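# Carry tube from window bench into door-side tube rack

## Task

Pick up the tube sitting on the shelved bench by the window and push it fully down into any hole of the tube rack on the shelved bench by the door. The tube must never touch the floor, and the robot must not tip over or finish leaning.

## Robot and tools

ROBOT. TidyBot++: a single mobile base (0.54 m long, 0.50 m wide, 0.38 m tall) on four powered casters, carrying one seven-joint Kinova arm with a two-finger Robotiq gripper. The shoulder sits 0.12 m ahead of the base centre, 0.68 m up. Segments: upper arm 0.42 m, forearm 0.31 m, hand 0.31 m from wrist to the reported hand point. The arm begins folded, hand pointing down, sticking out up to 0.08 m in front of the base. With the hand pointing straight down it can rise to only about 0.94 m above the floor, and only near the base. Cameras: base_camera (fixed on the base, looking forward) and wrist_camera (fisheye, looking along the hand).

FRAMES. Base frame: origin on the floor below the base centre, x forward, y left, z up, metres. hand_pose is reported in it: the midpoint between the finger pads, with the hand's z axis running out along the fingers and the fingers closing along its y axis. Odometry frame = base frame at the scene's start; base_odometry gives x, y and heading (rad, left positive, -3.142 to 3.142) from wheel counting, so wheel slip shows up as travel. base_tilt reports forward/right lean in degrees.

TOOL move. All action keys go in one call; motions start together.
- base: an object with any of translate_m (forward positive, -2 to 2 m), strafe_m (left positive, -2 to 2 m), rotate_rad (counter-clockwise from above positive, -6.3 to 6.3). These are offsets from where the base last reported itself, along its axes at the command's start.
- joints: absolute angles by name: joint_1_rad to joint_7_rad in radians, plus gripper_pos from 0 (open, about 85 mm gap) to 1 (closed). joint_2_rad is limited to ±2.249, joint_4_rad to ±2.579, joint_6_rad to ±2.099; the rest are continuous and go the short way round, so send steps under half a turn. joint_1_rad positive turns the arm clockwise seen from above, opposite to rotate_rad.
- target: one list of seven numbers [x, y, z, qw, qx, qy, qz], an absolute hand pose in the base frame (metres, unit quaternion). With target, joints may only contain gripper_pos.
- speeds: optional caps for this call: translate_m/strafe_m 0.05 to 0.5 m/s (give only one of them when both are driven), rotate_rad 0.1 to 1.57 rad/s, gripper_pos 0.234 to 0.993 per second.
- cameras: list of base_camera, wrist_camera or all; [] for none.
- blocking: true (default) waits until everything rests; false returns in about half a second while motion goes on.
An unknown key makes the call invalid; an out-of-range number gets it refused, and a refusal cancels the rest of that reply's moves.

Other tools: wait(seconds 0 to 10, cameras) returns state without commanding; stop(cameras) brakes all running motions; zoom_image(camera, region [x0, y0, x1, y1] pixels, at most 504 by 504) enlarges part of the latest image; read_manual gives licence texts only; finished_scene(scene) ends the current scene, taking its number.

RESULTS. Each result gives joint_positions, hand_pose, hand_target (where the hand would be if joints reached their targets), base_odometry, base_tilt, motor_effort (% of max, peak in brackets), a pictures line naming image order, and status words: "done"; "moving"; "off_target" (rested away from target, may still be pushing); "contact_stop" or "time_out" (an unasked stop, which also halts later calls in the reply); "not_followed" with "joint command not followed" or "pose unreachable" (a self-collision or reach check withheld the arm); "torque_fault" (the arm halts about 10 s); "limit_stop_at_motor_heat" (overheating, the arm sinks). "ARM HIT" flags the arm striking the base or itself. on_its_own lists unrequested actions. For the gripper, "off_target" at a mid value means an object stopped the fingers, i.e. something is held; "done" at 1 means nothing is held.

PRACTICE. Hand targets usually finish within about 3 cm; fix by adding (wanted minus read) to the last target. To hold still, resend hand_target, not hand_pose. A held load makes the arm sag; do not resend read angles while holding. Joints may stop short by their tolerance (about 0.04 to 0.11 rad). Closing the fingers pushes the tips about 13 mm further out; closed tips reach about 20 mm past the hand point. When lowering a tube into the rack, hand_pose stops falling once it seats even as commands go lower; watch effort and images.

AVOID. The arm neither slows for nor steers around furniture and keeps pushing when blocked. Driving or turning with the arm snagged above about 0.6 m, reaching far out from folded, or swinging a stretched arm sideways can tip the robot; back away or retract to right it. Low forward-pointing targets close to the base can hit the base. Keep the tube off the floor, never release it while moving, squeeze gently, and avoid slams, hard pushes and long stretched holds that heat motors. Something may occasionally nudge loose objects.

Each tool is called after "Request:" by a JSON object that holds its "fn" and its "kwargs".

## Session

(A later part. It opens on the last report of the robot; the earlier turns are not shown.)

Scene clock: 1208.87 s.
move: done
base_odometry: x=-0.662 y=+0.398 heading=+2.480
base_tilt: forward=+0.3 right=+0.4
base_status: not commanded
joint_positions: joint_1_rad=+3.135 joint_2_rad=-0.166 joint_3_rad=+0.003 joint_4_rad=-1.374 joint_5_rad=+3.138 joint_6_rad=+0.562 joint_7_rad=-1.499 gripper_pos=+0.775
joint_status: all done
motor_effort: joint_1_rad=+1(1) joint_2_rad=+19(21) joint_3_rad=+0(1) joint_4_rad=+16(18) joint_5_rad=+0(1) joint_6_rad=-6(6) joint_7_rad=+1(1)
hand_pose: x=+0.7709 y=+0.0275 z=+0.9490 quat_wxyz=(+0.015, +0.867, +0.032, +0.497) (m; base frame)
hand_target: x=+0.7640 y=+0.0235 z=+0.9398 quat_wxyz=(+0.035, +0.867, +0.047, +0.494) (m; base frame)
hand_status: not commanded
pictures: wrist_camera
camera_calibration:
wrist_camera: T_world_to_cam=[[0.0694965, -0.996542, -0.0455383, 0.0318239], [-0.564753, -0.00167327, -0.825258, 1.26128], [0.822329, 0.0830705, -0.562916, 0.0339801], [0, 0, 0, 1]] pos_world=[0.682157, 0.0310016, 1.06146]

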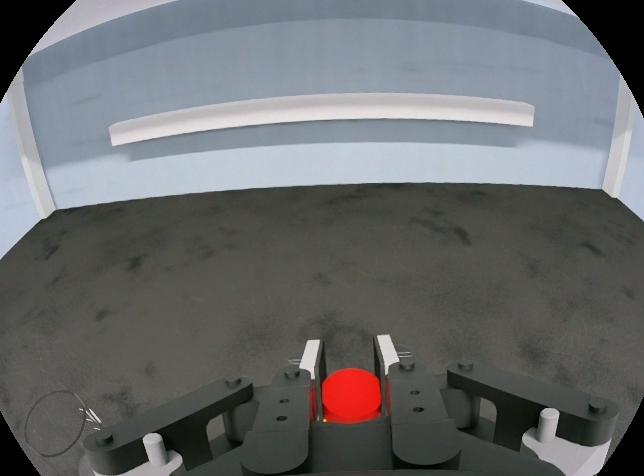

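Request:
{"fn": "move", "kwargs": {"joints": {"joint_2_rad":-0.13,"joint_4_rad":-1.1,"joint_6_rad":0.9}, "cameras": []}}

Request:
{"fn": "move", "kwargs": {"base": {"translate_m":-0.55}, "cameras": ["wrist_camera"]}}

Request:
{"fn": "move", "kwargs": {"joints": {"joint_2_rad":-1.136,"joint_4_rad":-1.464,"joint_6_rad":0.541,"joint_7_rad":0.07}, "cameras": ["base_camera"]}}

Scene clock: 1246.57 s.
move: done
base_odometry: x=-0.662 y=+0.398 heading=+2.480
base_tilt: forward=+0.3 right=+0.5
base_status: not commanded
joint_positions: joint_1_rad=+3.135 joint_2_rad=-0.163 joint_3_rad=+0.003 joint_4_rad=-1.115 joint_5_rad=+3.138 joint_6_rad=+0.854 joint_7_rad=-1.499 gripper_pos=+0.775
joint_status: all done
motor_effort: joint_1_rad=+0(1) joint_2_rad=+22(25) joint_3_rad=+0(1) joint_4_rad=+19(21) joint_5_rad=-1(1) joint_6_rad=-8(9) joint_7_rad=+1(1)
hand_pose: x=+0.7516 y=+0.0276 z=+1.0220 quat_wxyz=(+0.015, +0.875, +0.033, +0.483) (m; base frame)
hand_target: x=+0.7335 y=+0.0189 z=+1.0392 quat_wxyz=(+0.038, +0.874, +0.040, +0.483) (m; base frame)
hand_status: not commanded
pictures: none
No camera images: "cameras" was empty.

Scene clock: 1248.83 s.
move: done
base_odometry: x=-0.228 y=+0.060 heading=+2.480
base_tilt: forward=+0.2 right=+0.4
base_status: done
joint_positions: joint_1_rad=+3.136 joint_2_rad=-0.146 joint_3_rad=+0.002 joint_4_rad=-1.113 joint_5_rad=+3.139 joint_6_rad=+0.861 joint_7_rad=-1.499 gripper_pos=+0.775
joint_status: not commanded
motor_effort: joint_1_rad=+0(2) joint_2_rad=+21(26) joint_3_rad=-1(1) joint_4_rad=+18(20) joint_5_rad=-1(1) joint_6_rad=-8(8) joint_7_rad=+0(1)
hand_pose: x=+0.7450 y=+0.0275 z=+1.0322 quat_wxyz=(+0.015, +0.872, +0.033, +0.489) (m; base frame)
hand_target: x=+0.7335 y=+0.0189 z=+1.0392 quat_wxyz=(+0.038, +0.874, +0.040, +0.483) (m; base frame)
hand_status: not commanded
pictures: wrist_camera
camera_calibration:
wrist_camera: T_world_to_cam=[[0.0696048, -0.996516, -0.0459464, 0.0377406], [-0.579265, -0.00287716, -0.815134, 1.3157], [0.812162, 0.0833524, -0.577447, 0.124611], [0, 0, 0, 1]] pos_world=[0.658308, 0.0310079, 1.14616]

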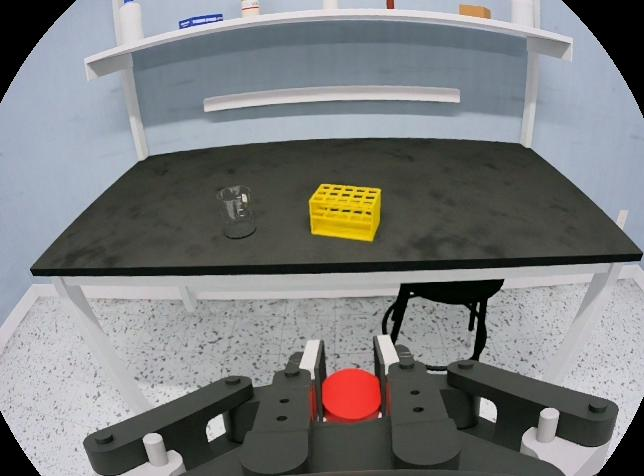

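Scene clock: 1251.57 s.
move: done
base_odometry: x=-0.228 y=+0.060 heading=+2.480
base_tilt: forward=+0.3 right=+0.4
base_status: not commanded
joint_positions: joint_1_rad=+3.136 joint_2_rad=-1.121 joint_3_rad=+0.002 joint_4_rad=-1.446 joint_5_rad=+3.139 joint_6_rad=+0.583 joint_7_rad=+0.026 gripper_pos=+0.775
joint_status: all done
motor_effort: joint_1_rad=+0(1) joint_2_rad=+38(41) joint_3_rad=-2(2) joint_4_rad=+9(20) joint_5_rad=-1(1) joint_6_rad=+0(9) joint_7_rad=+0(2)
hand_pose: x=+0.6663 y=+0.0268 z=+0.2898 quat_wxyz=(-0.003, +0.697, +0.717, -0.003) (m; base frame)
hand_target: x=+0.6630 y=+0.0232 z=+0.2786 quat_wxyz=(+0.006, +0.664, +0.747, -0.006) (m; base frame)
hand_status: not commanded
pictures: base_camera

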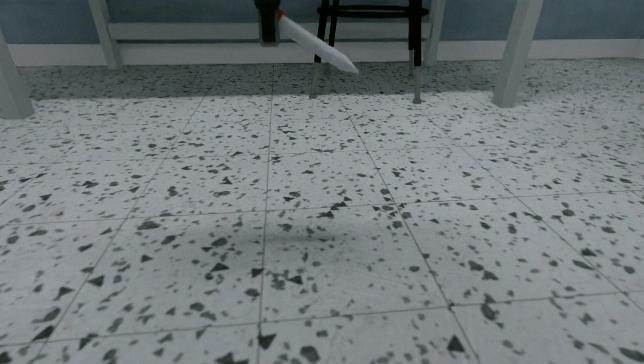

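Request:
{"fn": "zoom_image", "kwargs": {"camera": "base_camera", "region": [230, 0, 380, 100]}}

Scaled by 3.360.

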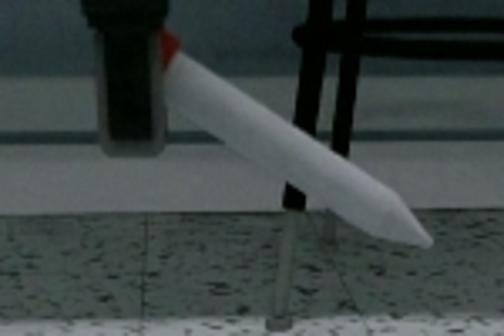

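Request:
{"fn": "move", "kwargs": {"joints": {"joint_2_rad":-0.15,"joint_4_rad":-1.1,"joint_6_rad":0.86,"joint_7_rad":-1.55}, "cameras": []}}

Request:
{"fn": "move", "kwargs": {"base": {"translate_m":0.46}, "cameras": ["wrist_camera"]}}

Request:
{"fn": "zoom_image", "kwargs": {"camera": "wrist_camera", "region": [280, 240, 440, 400]}}

Scene clock: 1306.43 s.
move: done
base_odometry: x=-0.228 y=+0.060 heading=+2.480
base_tilt: forward=+0.3 right=+0.5
base_status: not commanded
joint_positions: joint_1_rad=+3.136 joint_2_rad=-0.175 joint_3_rad=+0.002 joint_4_rad=-1.111 joint_5_rad=+3.139 joint_6_rad=+0.816 joint_7_rad=-1.506 gripper_pos=+0.775
joint_status: all done
motor_effort: joint_1_rad=+0(1) joint_2_rad=+23(42) joint_3_rad=-1(2) joint_4_rad=+19(20) joint_5_rad=-1(1) joint_6_rad=-8(8) joint_7_rad=+0(2)
hand_pose: x=+0.7624 y=+0.0275 z=+1.0265 quat_wxyz=(+0.014, +0.868, +0.030, +0.496) (m; base frame)
hand_target: x=+0.7472 y=+0.0194 z=+1.0374 quat_wxyz=(+0.025, +0.869, +0.018, +0.493) (m; base frame)
hand_status: not commanded
pictures: none
No camera images: "cameras" was empty.

Scene clock: 1308.63 s.
move: done
base_odometry: x=-0.591 y=+0.343 heading=+2.480
base_tilt: forward=+0.3 right=+0.5
base_status: done
joint_positions: joint_1_rad=+3.136 joint_2_rad=-0.168 joint_3_rad=+0.002 joint_4_rad=-1.110 joint_5_rad=+3.139 joint_6_rad=+0.821 joint_7_rad=-1.508 gripper_pos=+0.775
joint_status: not commanded
motor_effort: joint_1_rad=-1(2) joint_2_rad=+23(28) joint_3_rad=+0(2) joint_4_rad=+19(21) joint_5_rad=-1(2) joint_6_rad=-8(9) joint_7_rad=+1(1)
hand_pose: x=+0.7592 y=+0.0274 z=+1.0302 quat_wxyz=(+0.013, +0.867, +0.028, +0.498) (m; base frame)
hand_target: x=+0.7472 y=+0.0194 z=+1.0374 quat_wxyz=(+0.025, +0.869, +0.018, +0.493) (m; base frame)
hand_status: not commanded
pictures: wrist_camera
camera_calibration:
wrist_camera: T_world_to_cam=[[0.0654531, -0.996466, -0.0526454, 0.0466399], [-0.562698, 0.0067119, -0.826635, 1.32131], [0.824067, 0.0837293, -0.56027, 0.085263], [0, 0, 0, 1]] pos_world=[0.670184, 0.0304676, 1.14247]

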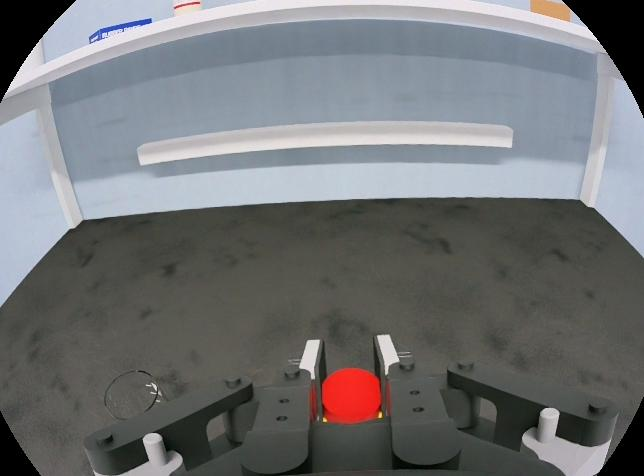

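Scaled by 3.150.

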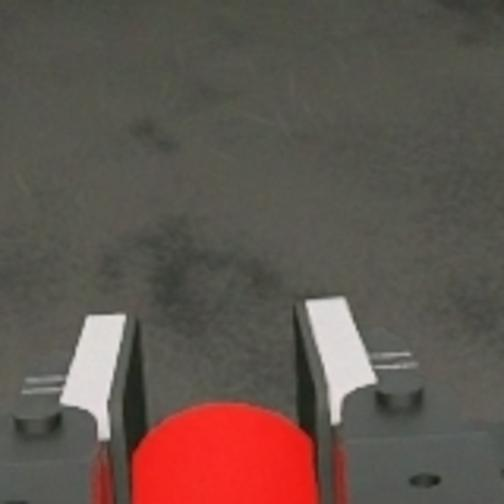

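Request:
{"fn": "move", "kwargs": {"base": {"translate_m":0.1053,"strafe_m":0.0052}, "speeds": {"translate_m":0.15}, "joints": {"joint_2_rad":-0.18,"joint_4_rad":-1.18,"joint_6_rad":0.735}, "cameras": []}}

Request:
{"fn": "move", "kwargs": {"joints": {"joint_2_rad":-0.155,"joint_4_rad":-1.25,"joint_6_rad":0.69}, "cameras": []}}

Scene clock: 1324.53 s.
move: done
base_odometry: x=-0.678 y=+0.403 heading=+2.479
base_tilt: forward=+0.2 right=+0.4
base_status: done
joint_positions: joint_1_rad=+3.136 joint_2_rad=-0.180 joint_3_rad=+0.002 joint_4_rad=-1.160 joint_5_rad=+3.139 joint_6_rad=+0.768 joint_7_rad=-1.509 gripper_pos=+0.775
joint_status: all done
motor_effort: joint_1_rad=+0(1) joint_2_rad=+24(27) joint_3_rad=-1(1) joint_4_rad=+20(21) joint_5_rad=-1(2) joint_6_rad=-8(9) joint_7_rad=+1(1)
hand_pose: x=+0.7676 y=+0.0274 z=+1.0086 quat_wxyz=(+0.013, +0.869, +0.028, +0.494) (m; base frame)
hand_target: x=+0.7711 y=+0.0209 z=+1.0060 quat_wxyz=(+0.025, +0.866, +0.021, +0.499) (m; base frame)
hand_status: not commanded
pictures: none
No camera images: "cameras" was empty.

Scene clock: 1325.33 s.
move: done
base_odometry: x=-0.678 y=+0.403 heading=+2.479
base_tilt: forward=+0.3 right=+0.4
base_status: not commanded
joint_positions: joint_1_rad=+3.136 joint_2_rad=-0.180 joint_3_rad=+0.002 joint_4_rad=-1.228 joint_5_rad=+3.139 joint_6_rad=+0.739 joint_7_rad=-1.509 gripper_pos=+0.775
joint_status: all done
motor_effort: joint_1_rad=+0(1) joint_2_rad=+23(25) joint_3_rad=-1(2) joint_4_rad=+19(22) joint_5_rad=-1(1) joint_6_rad=-8(8) joint_7_rad=+0(1)
hand_pose: x=+0.7654 y=+0.0274 z=+0.9771 quat_wxyz=(+0.013, +0.878, +0.029, +0.477) (m; base frame)
hand_target: x=+0.7634 y=+0.0215 z=+0.9939 quat_wxyz=(+0.024, +0.866, +0.022, +0.499) (m; base frame)
hand_status: not commanded
pictures: none
No camera images: "cameras" was empty.

Request:
{"fn": "move", "kwargs": {"joints": {"joint_2_rad":-0.18,"joint_4_rad":-1.275,"joint_6_rad":0.65}, "base": {"translate_m":0.006}, "speeds": {"translate_m":0.05}, "cameras": []}}

Scene clock: 1332.13 s.
move: done
base_odometry: x=-0.682 y=+0.407 heading=+2.479
base_tilt: forward=+0.3 right=+0.5
base_status: done
joint_positions: joint_1_rad=+3.136 joint_2_rad=-0.186 joint_3_rad=+0.002 joint_4_rad=-1.250 joint_5_rad=+3.139 joint_6_rad=+0.696 joint_7_rad=-1.509 gripper_pos=+0.775
joint_status: all done
motor_effort: joint_1_rad=+0(1) joint_2_rad=+23(26) joint_3_rad=+0(2) joint_4_rad=+19(21) joint_5_rad=-1(2) joint_6_rad=-8(8) joint_7_rad=+1(1)
hand_pose: x=+0.7719 y=+0.0274 z=+0.9717 quat_wxyz=(+0.013, +0.875, +0.028, +0.483) (m; base frame)
hand_target: x=+0.7744 y=+0.0220 z=+0.9738 quat_wxyz=(+0.024, +0.868, +0.023, +0.495) (m; base frame)
hand_status: not commanded
pictures: none
No camera images: "cameras" was empty.

Request:
{"fn": "move", "kwargs": {"joints": {"joint_2_rad":-0.18,"joint_4_rad":-1.33,"joint_6_rad":0.61}, "base": {"translate_m":-0.006}, "speeds": {"translate_m":0.05}, "cameras": []}}

Request:
{"fn": "move", "kwargs": {"joints": {"joint_2_rad":-0.18,"joint_4_rad":-1.375,"joint_6_rad":0.58}, "cameras": ["wrist_camera"]}}

Request:
{"fn": "zoom_image", "kwargs": {"camera": "wrist_camera", "region": [270, 330, 430, 440]}}

Scene clock: 1339.43 s.
move: done
base_odometry: x=-0.677 y=+0.403 heading=+2.479
base_tilt: forward=+0.3 right=+0.4
base_status: done
joint_positions: joint_1_rad=+3.136 joint_2_rad=-0.186 joint_3_rad=+0.002 joint_4_rad=-1.307 joint_5_rad=+3.139 joint_6_rad=+0.660 joint_7_rad=-1.509 gripper_pos=+0.775
joint_status: all done
motor_effort: joint_1_rad=+0(1) joint_2_rad=+24(27) joint_3_rad=+0(1) joint_4_rad=+19(21) joint_5_rad=-1(1) joint_6_rad=-8(9) joint_7_rad=+0(1)
hand_pose: x=+0.7702 y=+0.0273 z=+0.9484 quat_wxyz=(+0.013, +0.880, +0.029, +0.474) (m; base frame)
hand_target: x=+0.7735 y=+0.0225 z=+0.9526 quat_wxyz=(+0.023, +0.872, +0.024, +0.489) (m; base frame)
hand_status: not commanded
pictures: none
No camera images: "cameras" was empty.

Scene clock: 1340.17 s.
move: done
base_odometry: x=-0.677 y=+0.403 heading=+2.479
base_tilt: forward=+0.3 right=+0.5
base_status: not commanded
joint_positions: joint_1_rad=+3.136 joint_2_rad=-0.186 joint_3_rad=+0.002 joint_4_rad=-1.352 joint_5_rad=+3.139 joint_6_rad=+0.630 joint_7_rad=-1.509 gripper_pos=+0.775
joint_status: all done
motor_effort: joint_1_rad=+0(1) joint_2_rad=+24(26) joint_3_rad=+0(1) joint_4_rad=+19(21) joint_5_rad=-1(1) joint_6_rad=-8(8) joint_7_rad=+1(1)
hand_pose: x=+0.7684 y=+0.0273 z=+0.9305 quat_wxyz=(+0.012, +0.883, +0.029, +0.468) (m; base frame)
hand_target: x=+0.7716 y=+0.0229 z=+0.9345 quat_wxyz=(+0.023, +0.875, +0.025, +0.482) (m; base frame)
hand_status: not commanded
pictures: wrist_camera
camera_calibration:
wrist_camera: T_world_to_cam=[[0.0608901, -0.996505, -0.0571815, 0.0484141], [-0.618105, 0.00733732, -0.786061, 1.2489], [0.783734, 0.0832075, -0.615498, 0.104224], [0, 0, 0, 1]] pos_world=[0.687321, 0.0304092, 1.04863]

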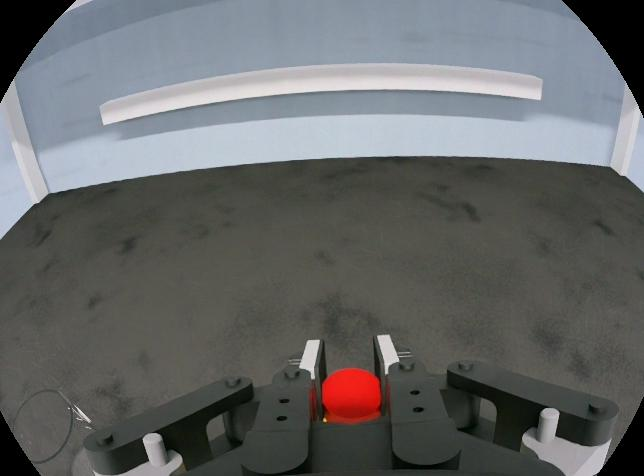

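Scaled by 3.150.

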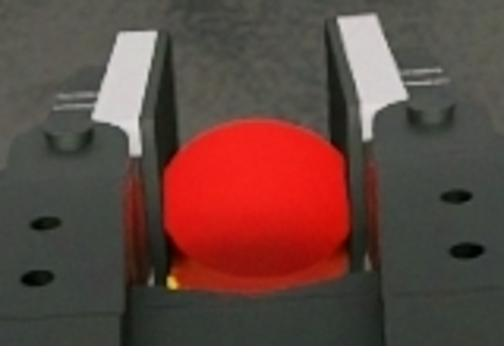

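Request:
{"fn": "move", "kwargs": {"joints": {"joint_2_rad":-0.183,"joint_4_rad":-1.41,"joint_6_rad":0.54}, "cameras": []}}

Request:
{"fn": "move", "kwargs": {"joints": {"joint_2_rad":-0.185,"joint_4_rad":-1.445,"joint_6_rad":0.505}, "cameras": ["wrist_camera"]}}

Request:
{"fn": "zoom_image", "kwargs": {"camera": "wrist_camera", "region": [270, 330, 430, 440]}}

Scene clock: 1350.37 s.
move: done
base_odometry: x=-0.677 y=+0.403 heading=+2.479
base_tilt: forward=+0.2 right=+0.4
base_status: not commanded
joint_positions: joint_1_rad=+3.136 joint_2_rad=-0.186 joint_3_rad=+0.002 joint_4_rad=-1.386 joint_5_rad=+3.139 joint_6_rad=+0.588 joint_7_rad=-1.509 gripper_pos=+0.775
joint_status: all done
motor_effort: joint_1_rad=+0(1) joint_2_rad=+23(25) joint_3_rad=-1(1) joint_4_rad=+20(21) joint_5_rad=-1(1) joint_6_rad=-8(8) joint_7_rad=+0(1)
hand_pose: x=+0.7698 y=+0.0273 z=+0.9215 quat_wxyz=(+0.013, +0.882, +0.028, +0.471) (m; base frame)
hand_target: x=+0.7731 y=+0.0234 z=+0.9228 quat_wxyz=(+0.022, +0.875, +0.026, +0.483) (m; base frame)
hand_status: not commanded
pictures: none
No camera images: "cameras" was empty.

Scene clock: 1351.03 s.
move: done
base_odometry: x=-0.677 y=+0.403 heading=+2.479
base_tilt: forward=+0.3 right=+0.5
base_status: not commanded
joint_positions: joint_1_rad=+3.136 joint_2_rad=-0.186 joint_3_rad=+0.002 joint_4_rad=-1.421 joint_5_rad=+3.139 joint_6_rad=+0.554 joint_7_rad=-1.509 gripper_pos=+0.775
joint_status: all done
motor_effort: joint_1_rad=+0(1) joint_2_rad=+24(25) joint_3_rad=-1(1) joint_4_rad=+20(20) joint_5_rad=-1(1) joint_6_rad=-8(8) joint_7_rad=+0(1)
hand_pose: x=+0.7695 y=+0.0272 z=+0.9105 quat_wxyz=(+0.013, +0.882, +0.028, +0.471) (m; base frame)
hand_target: x=+0.7732 y=+0.0239 z=+0.9105 quat_wxyz=(+0.022, +0.875, +0.027, +0.482) (m; base frame)
hand_status: not commanded
pictures: wrist_camera
camera_calibration:
wrist_camera: T_world_to_cam=[[0.0610265, -0.996516, -0.0568555, 0.046743], [-0.612909, 0.00754507, -0.790117, 1.23351], [0.787793, 0.0830654, -0.610313, 0.083178], [0, 0, 0, 1]] pos_world=[0.687653, 0.0303639, 1.02804]

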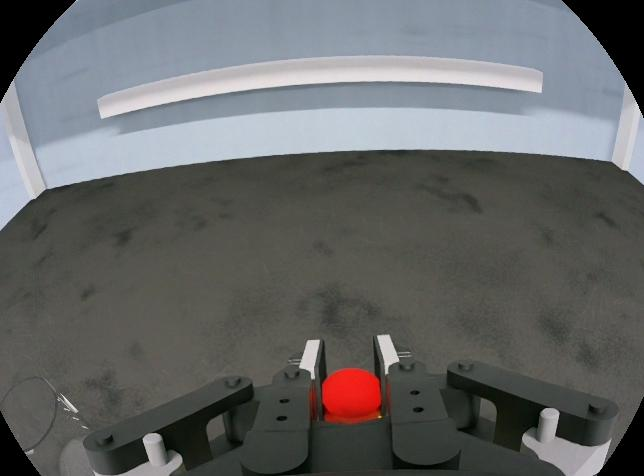

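Scaled by 3.150.

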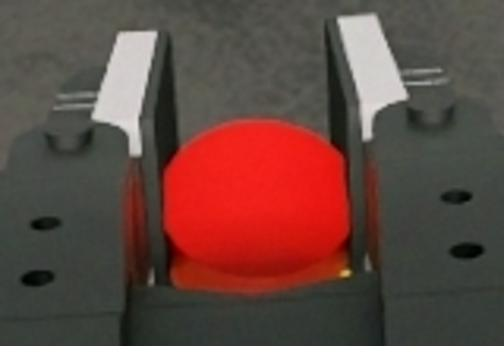

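Request:
{"fn": "move", "kwargs": {"joints": {"joint_2_rad":-0.187,"joint_4_rad":-1.48,"joint_6_rad":0.472}, "cameras": []}}

Request:
{"fn": "move", "kwargs": {"joints": {"joint_2_rad":-0.189,"joint_4_rad":-1.515,"joint_6_rad":0.44}, "cameras": []}}

Request:
{"fn": "move", "kwargs": {"joints": {"joint_2_rad":-0.191,"joint_4_rad":-1.55,"joint_6_rad":0.41}, "cameras": ["wrist_camera"]}}

Request:
{"fn": "zoom_image", "kwargs": {"camera": "wrist_camera", "region": [270, 330, 430, 440]}}

Scene clock: 1359.43 s.
move: done
base_odometry: x=-0.677 y=+0.403 heading=+2.479
base_tilt: forward=+0.3 right=+0.4
base_status: not commanded
joint_positions: joint_1_rad=+3.136 joint_2_rad=-0.186 joint_3_rad=+0.002 joint_4_rad=-1.456 joint_5_rad=+3.139 joint_6_rad=+0.521 joint_7_rad=-1.509 gripper_pos=+0.775
joint_status: all done
motor_effort: joint_1_rad=+0(1) joint_2_rad=+24(25) joint_3_rad=-1(1) joint_4_rad=+20(21) joint_5_rad=-1(1) joint_6_rad=-8(8) joint_7_rad=+0(1)
hand_pose: x=+0.7686 y=+0.0272 z=+0.8992 quat_wxyz=(+0.013, +0.882, +0.028, +0.470) (m; base frame)
hand_target: x=+0.7724 y=+0.0243 z=+0.8977 quat_wxyz=(+0.021, +0.876, +0.027, +0.480) (m; base frame)
hand_status: not commanded
pictures: none
No camera images: "cameras" was empty.

Scene clock: 1360.10 s.
move: done
base_odometry: x=-0.677 y=+0.403 heading=+2.479
base_tilt: forward=+0.3 right=+0.3
base_status: not commanded
joint_positions: joint_1_rad=+3.136 joint_2_rad=-0.186 joint_3_rad=+0.002 joint_4_rad=-1.490 joint_5_rad=+3.139 joint_6_rad=+0.488 joint_7_rad=-1.509 gripper_pos=+0.775
joint_status: all done
motor_effort: joint_1_rad=-1(1) joint_2_rad=+24(25) joint_3_rad=+0(1) joint_4_rad=+19(21) joint_5_rad=-1(1) joint_6_rad=-8(8) joint_7_rad=+0(1)
hand_pose: x=+0.7676 y=+0.0272 z=+0.8884 quat_wxyz=(+0.013, +0.882, +0.028, +0.470) (m; base frame)
hand_target: x=+0.7711 y=+0.0248 z=+0.8847 quat_wxyz=(+0.021, +0.878, +0.028, +0.478) (m; base frame)
hand_status: not commanded
pictures: none
No camera images: "cameras" was empty.

Scene clock: 1360.80 s.
move: done
base_odometry: x=-0.677 y=+0.403 heading=+2.479
base_tilt: forward=+0.2 right=+0.5
base_status: not commanded
joint_positions: joint_1_rad=+3.136 joint_2_rad=-0.186 joint_3_rad=+0.002 joint_4_rad=-1.522 joint_5_rad=+3.139 joint_6_rad=+0.455 joint_7_rad=-1.509 gripper_pos=+0.775
joint_status: all done
motor_effort: joint_1_rad=+0(1) joint_2_rad=+23(24) joint_3_rad=-1(1) joint_4_rad=+19(21) joint_5_rad=-1(1) joint_6_rad=-7(8) joint_7_rad=+0(1)
hand_pose: x=+0.7665 y=+0.0271 z=+0.8784 quat_wxyz=(+0.013, +0.882, +0.028, +0.470) (m; base frame)
hand_target: x=+0.7689 y=+0.0252 z=+0.8712 quat_wxyz=(+0.020, +0.879, +0.029, +0.475) (m; base frame)
hand_status: not commanded
pictures: wrist_camera
camera_calibration:
wrist_camera: T_world_to_cam=[[0.0605921, -0.996532, -0.057028, 0.045495], [-0.614231, 0.0078096, -0.789088, 1.20644], [0.786797, 0.0828408, -0.611628, 0.0679434], [0, 0, 0, 1]] pos_world=[0.684817, 0.0302869, 0.996135]

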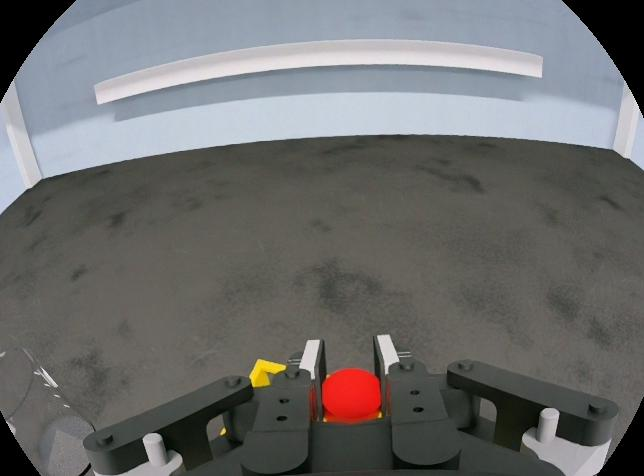

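Scaled by 3.150.

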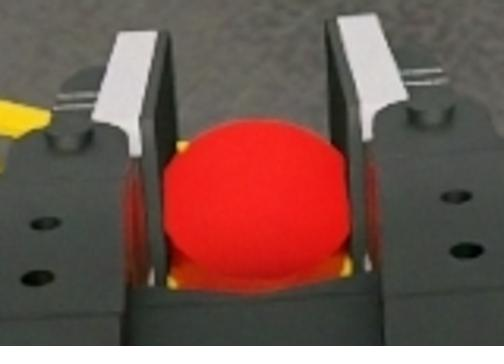

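Request:
{"fn": "move", "kwargs": {"joints": {"joint_2_rad":-0.193,"joint_4_rad":-1.575,"joint_6_rad":0.388}, "cameras": []}}

Request:
{"fn": "move", "kwargs": {"joints": {"joint_2_rad":-0.195,"joint_4_rad":-1.6,"joint_6_rad":0.368}, "cameras": ["wrist_camera"]}}

Request:
{"fn": "zoom_image", "kwargs": {"camera": "wrist_camera", "region": [220, 330, 430, 450]}}

Scene clock: 1370.47 s.
move: done
base_odometry: x=-0.677 y=+0.403 heading=+2.479
base_tilt: forward=+0.3 right=+0.4
base_status: not commanded
joint_positions: joint_1_rad=+3.136 joint_2_rad=-0.186 joint_3_rad=+0.002 joint_4_rad=-1.538 joint_5_rad=+3.139 joint_6_rad=+0.425 joint_7_rad=-1.509 gripper_pos=+0.775
joint_status: all done
motor_effort: joint_1_rad=+0(1) joint_2_rad=+23(24) joint_3_rad=+0(1) joint_4_rad=+18(19) joint_5_rad=-1(1) joint_6_rad=-7(8) joint_7_rad=+1(1)
hand_pose: x=+0.7681 y=+0.0271 z=+0.8770 quat_wxyz=(+0.013, +0.879, +0.028, +0.476) (m; base frame)
hand_target: x=+0.7674 y=+0.0255 z=+0.8614 quat_wxyz=(+0.020, +0.880, +0.029, +0.473) (m; base frame)
hand_status: not commanded
pictures: none
No camera images: "cameras" was empty.

Scene clock: 1371.07 s.
move: done
base_odometry: x=-0.677 y=+0.403 heading=+2.479
base_tilt: forward=+0.3 right=+0.5
base_status: not commanded
joint_positions: joint_1_rad=+3.136 joint_2_rad=-0.186 joint_3_rad=+0.002 joint_4_rad=-1.553 joint_5_rad=+3.139 joint_6_rad=+0.394 joint_7_rad=-1.509 gripper_pos=+0.775
joint_status: all done
motor_effort: joint_1_rad=+0(1) joint_2_rad=+18(22) joint_3_rad=-1(1) joint_4_rad=+16(20) joint_5_rad=-1(1) joint_6_rad=-5(6) joint_7_rad=+0(1)
hand_pose: x=+0.7700 y=+0.0271 z=+0.8768 quat_wxyz=(+0.013, +0.875, +0.028, +0.483) (m; base frame)
hand_target: x=+0.7652 y=+0.0258 z=+0.8511 quat_wxyz=(+0.020, +0.882, +0.030, +0.470) (m; base frame)
hand_status: not commanded
pictures: wrist_camera
camera_calibration:
wrist_camera: T_world_to_cam=[[0.0620862, -0.996536, -0.0553359, 0.0425165], [-0.590348, 0.0080375, -0.807109, 1.20473], [0.804757, 0.0827777, -0.587804, 0.0294024], [0, 0, 0, 1]] pos_world=[0.684911, 0.0302523, 0.991986]

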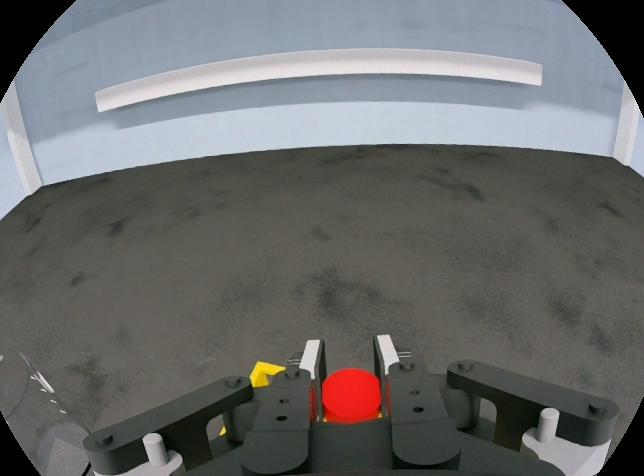

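Scaled by 2.400.

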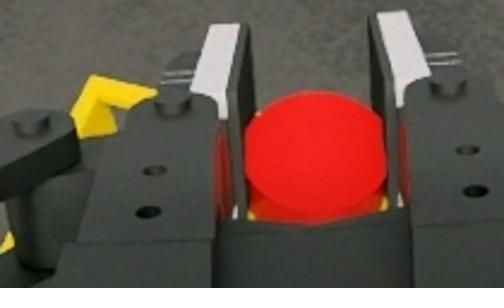

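Request:
{"fn": "move", "kwargs": {"joints": {"joint_2_rad":-0.185,"joint_4_rad":-1.57,"joint_6_rad":0.385}, "cameras": []}}

Request:
{"fn": "move", "kwargs": {"joints": {"gripper_pos":0.62}, "speeds": {"gripper_pos":0.234}, "cameras": ["wrist_camera"]}}

Request:
{"fn": "zoom_image", "kwargs": {"camera": "wrist_camera", "region": [220, 330, 430, 450]}}

Scene clock: 1387.30 s.
move: done
base_odometry: x=-0.677 y=+0.403 heading=+2.479
base_tilt: forward=+0.2 right=+0.5
base_status: not commanded
joint_positions: joint_1_rad=+3.136 joint_2_rad=-0.186 joint_3_rad=+0.002 joint_4_rad=-1.552 joint_5_rad=+3.139 joint_6_rad=+0.394 joint_7_rad=-1.509 gripper_pos=+0.775
joint_status: all done
motor_effort: joint_1_rad=+0(1) joint_2_rad=+21(23) joint_3_rad=+0(1) joint_4_rad=+18(19) joint_5_rad=-1(1) joint_6_rad=-7(7) joint_7_rad=+1(1)
hand_pose: x=+0.7701 y=+0.0271 z=+0.8770 quat_wxyz=(+0.013, +0.875, +0.028, +0.483) (m; base frame)
hand_target: x=+0.7675 y=+0.0255 z=+0.8702 quat_wxyz=(+0.020, +0.877, +0.029, +0.480) (m; base frame)
hand_status: not commanded
pictures: none
No camera images: "cameras" was empty.

Scene clock: 1388.50 s.
move: done
base_odometry: x=-0.677 y=+0.403 heading=+2.479
base_tilt: forward=+0.3 right=+0.5
base_status: not commanded
joint_positions: joint_1_rad=+3.136 joint_2_rad=-0.186 joint_3_rad=+0.002 joint_4_rad=-1.552 joint_5_rad=+3.139 joint_6_rad=+0.394 joint_7_rad=-1.509 gripper_pos=+0.619
joint_status: all done
motor_effort: joint_1_rad=+0(1) joint_2_rad=+23(24) joint_3_rad=+0(1) joint_4_rad=+19(20) joint_5_rad=-1(1) joint_6_rad=-8(8) joint_7_rad=+0(1)
hand_pose: x=+0.7701 y=+0.0271 z=+0.8770 quat_wxyz=(+0.013, +0.875, +0.028, +0.483) (m; base frame)
hand_target: x=+0.7675 y=+0.0255 z=+0.8702 quat_wxyz=(+0.020, +0.877, +0.029, +0.480) (m; base frame)
hand_status: not commanded
pictures: wrist_camera
camera_calibration:
wrist_camera: T_world_to_cam=[[0.0620751, -0.996535, -0.0553651, 0.0425579], [-0.59004, 0.00809938, -0.807333, 1.20492], [0.804984, 0.0827829, -0.587492, 0.0290157], [0, 0, 0, 1]] pos_world=[0.68495, 0.0302493, 0.992173]

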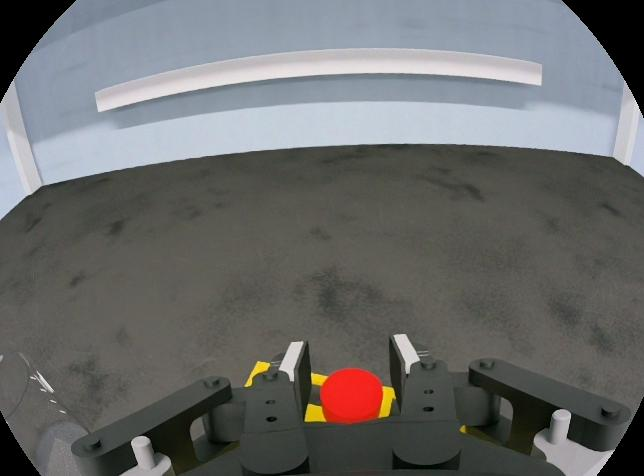

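Scaled by 2.400.

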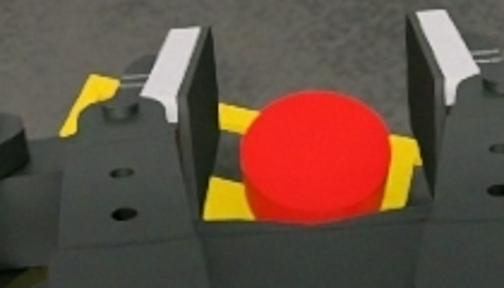

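Request:
{"fn": "move", "kwargs": {"joints": {"gripper_pos":0.45}, "cameras": []}}

Request:
{"fn": "move", "kwargs": {"base": {"translate_m":-0.2}, "speeds": {"translate_m":0.15}, "joints": {"joint_2_rad":-0.14}, "cameras": ["wrist_camera"]}}

Request:
{"fn": "zoom_image", "kwargs": {"camera": "wrist_camera", "region": [230, 190, 480, 400]}}

Scene clock: 1399.33 s.
move: done
base_odometry: x=-0.677 y=+0.403 heading=+2.479
base_tilt: forward=+0.3 right=+0.4
base_status: not commanded
joint_positions: joint_1_rad=+3.136 joint_2_rad=-0.186 joint_3_rad=+0.002 joint_4_rad=-1.552 joint_5_rad=+3.139 joint_6_rad=+0.394 joint_7_rad=-1.509 gripper_pos=+0.451
joint_status: all done
motor_effort: joint_1_rad=+0(1) joint_2_rad=+23(24) joint_3_rad=-1(1) joint_4_rad=+20(20) joint_5_rad=-1(1) joint_6_rad=-8(8) joint_7_rad=+1(1)
hand_pose: x=+0.7701 y=+0.0271 z=+0.8770 quat_wxyz=(+0.013, +0.875, +0.028, +0.483) (m; base frame)
hand_target: x=+0.7675 y=+0.0255 z=+0.8702 quat_wxyz=(+0.020, +0.877, +0.029, +0.480) (m; base frame)
hand_status: not commanded
pictures: none
No camera images: "cameras" was empty.

Scene clock: 1401.23 s.
move: done
base_odometry: x=-0.520 y=+0.280 heading=+2.479
base_tilt: forward=+0.3 right=+0.4
base_status: done
joint_positions: joint_1_rad=+3.136 joint_2_rad=-0.168 joint_3_rad=+0.001 joint_4_rad=-1.552 joint_5_rad=+3.139 joint_6_rad=+0.394 joint_7_rad=-1.509 gripper_pos=+0.451
joint_status: all done
motor_effort: joint_1_rad=+0(2) joint_2_rad=+23(28) joint_3_rad=-1(1) joint_4_rad=+20(21) joint_5_rad=-1(1) joint_6_rad=-8(8) joint_7_rad=+1(1)
hand_pose: x=+0.7665 y=+0.0270 z=+0.8886 quat_wxyz=(+0.013, +0.871, +0.028, +0.491) (m; base frame)
hand_target: x=+0.7584 y=+0.0255 z=+0.8992 quat_wxyz=(+0.021, +0.866, +0.029, +0.499) (m; base frame)
hand_status: not commanded
pictures: wrist_camera
camera_calibration:
wrist_camera: T_world_to_cam=[[0.0628408, -0.996537, -0.0544519, 0.0418749], [-0.575568, 0.0083858, -0.817711, 1.21027], [0.815336, 0.0827263, -0.573048, 0.0179297], [0, 0, 0, 1]] pos_world=[0.679343, 0.0300976, 1.00221]

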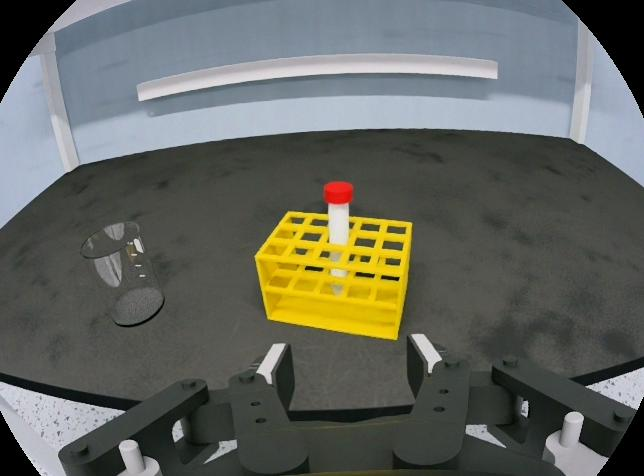

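Scaled by 2.016.

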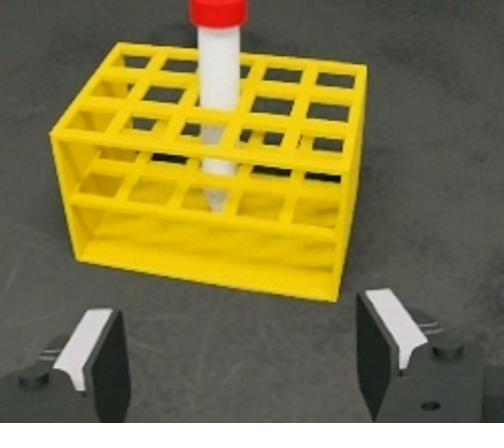

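Request:
{"fn": "finished_scene", "kwargs": {"scene": 2}}

The scene is finished: the task was done.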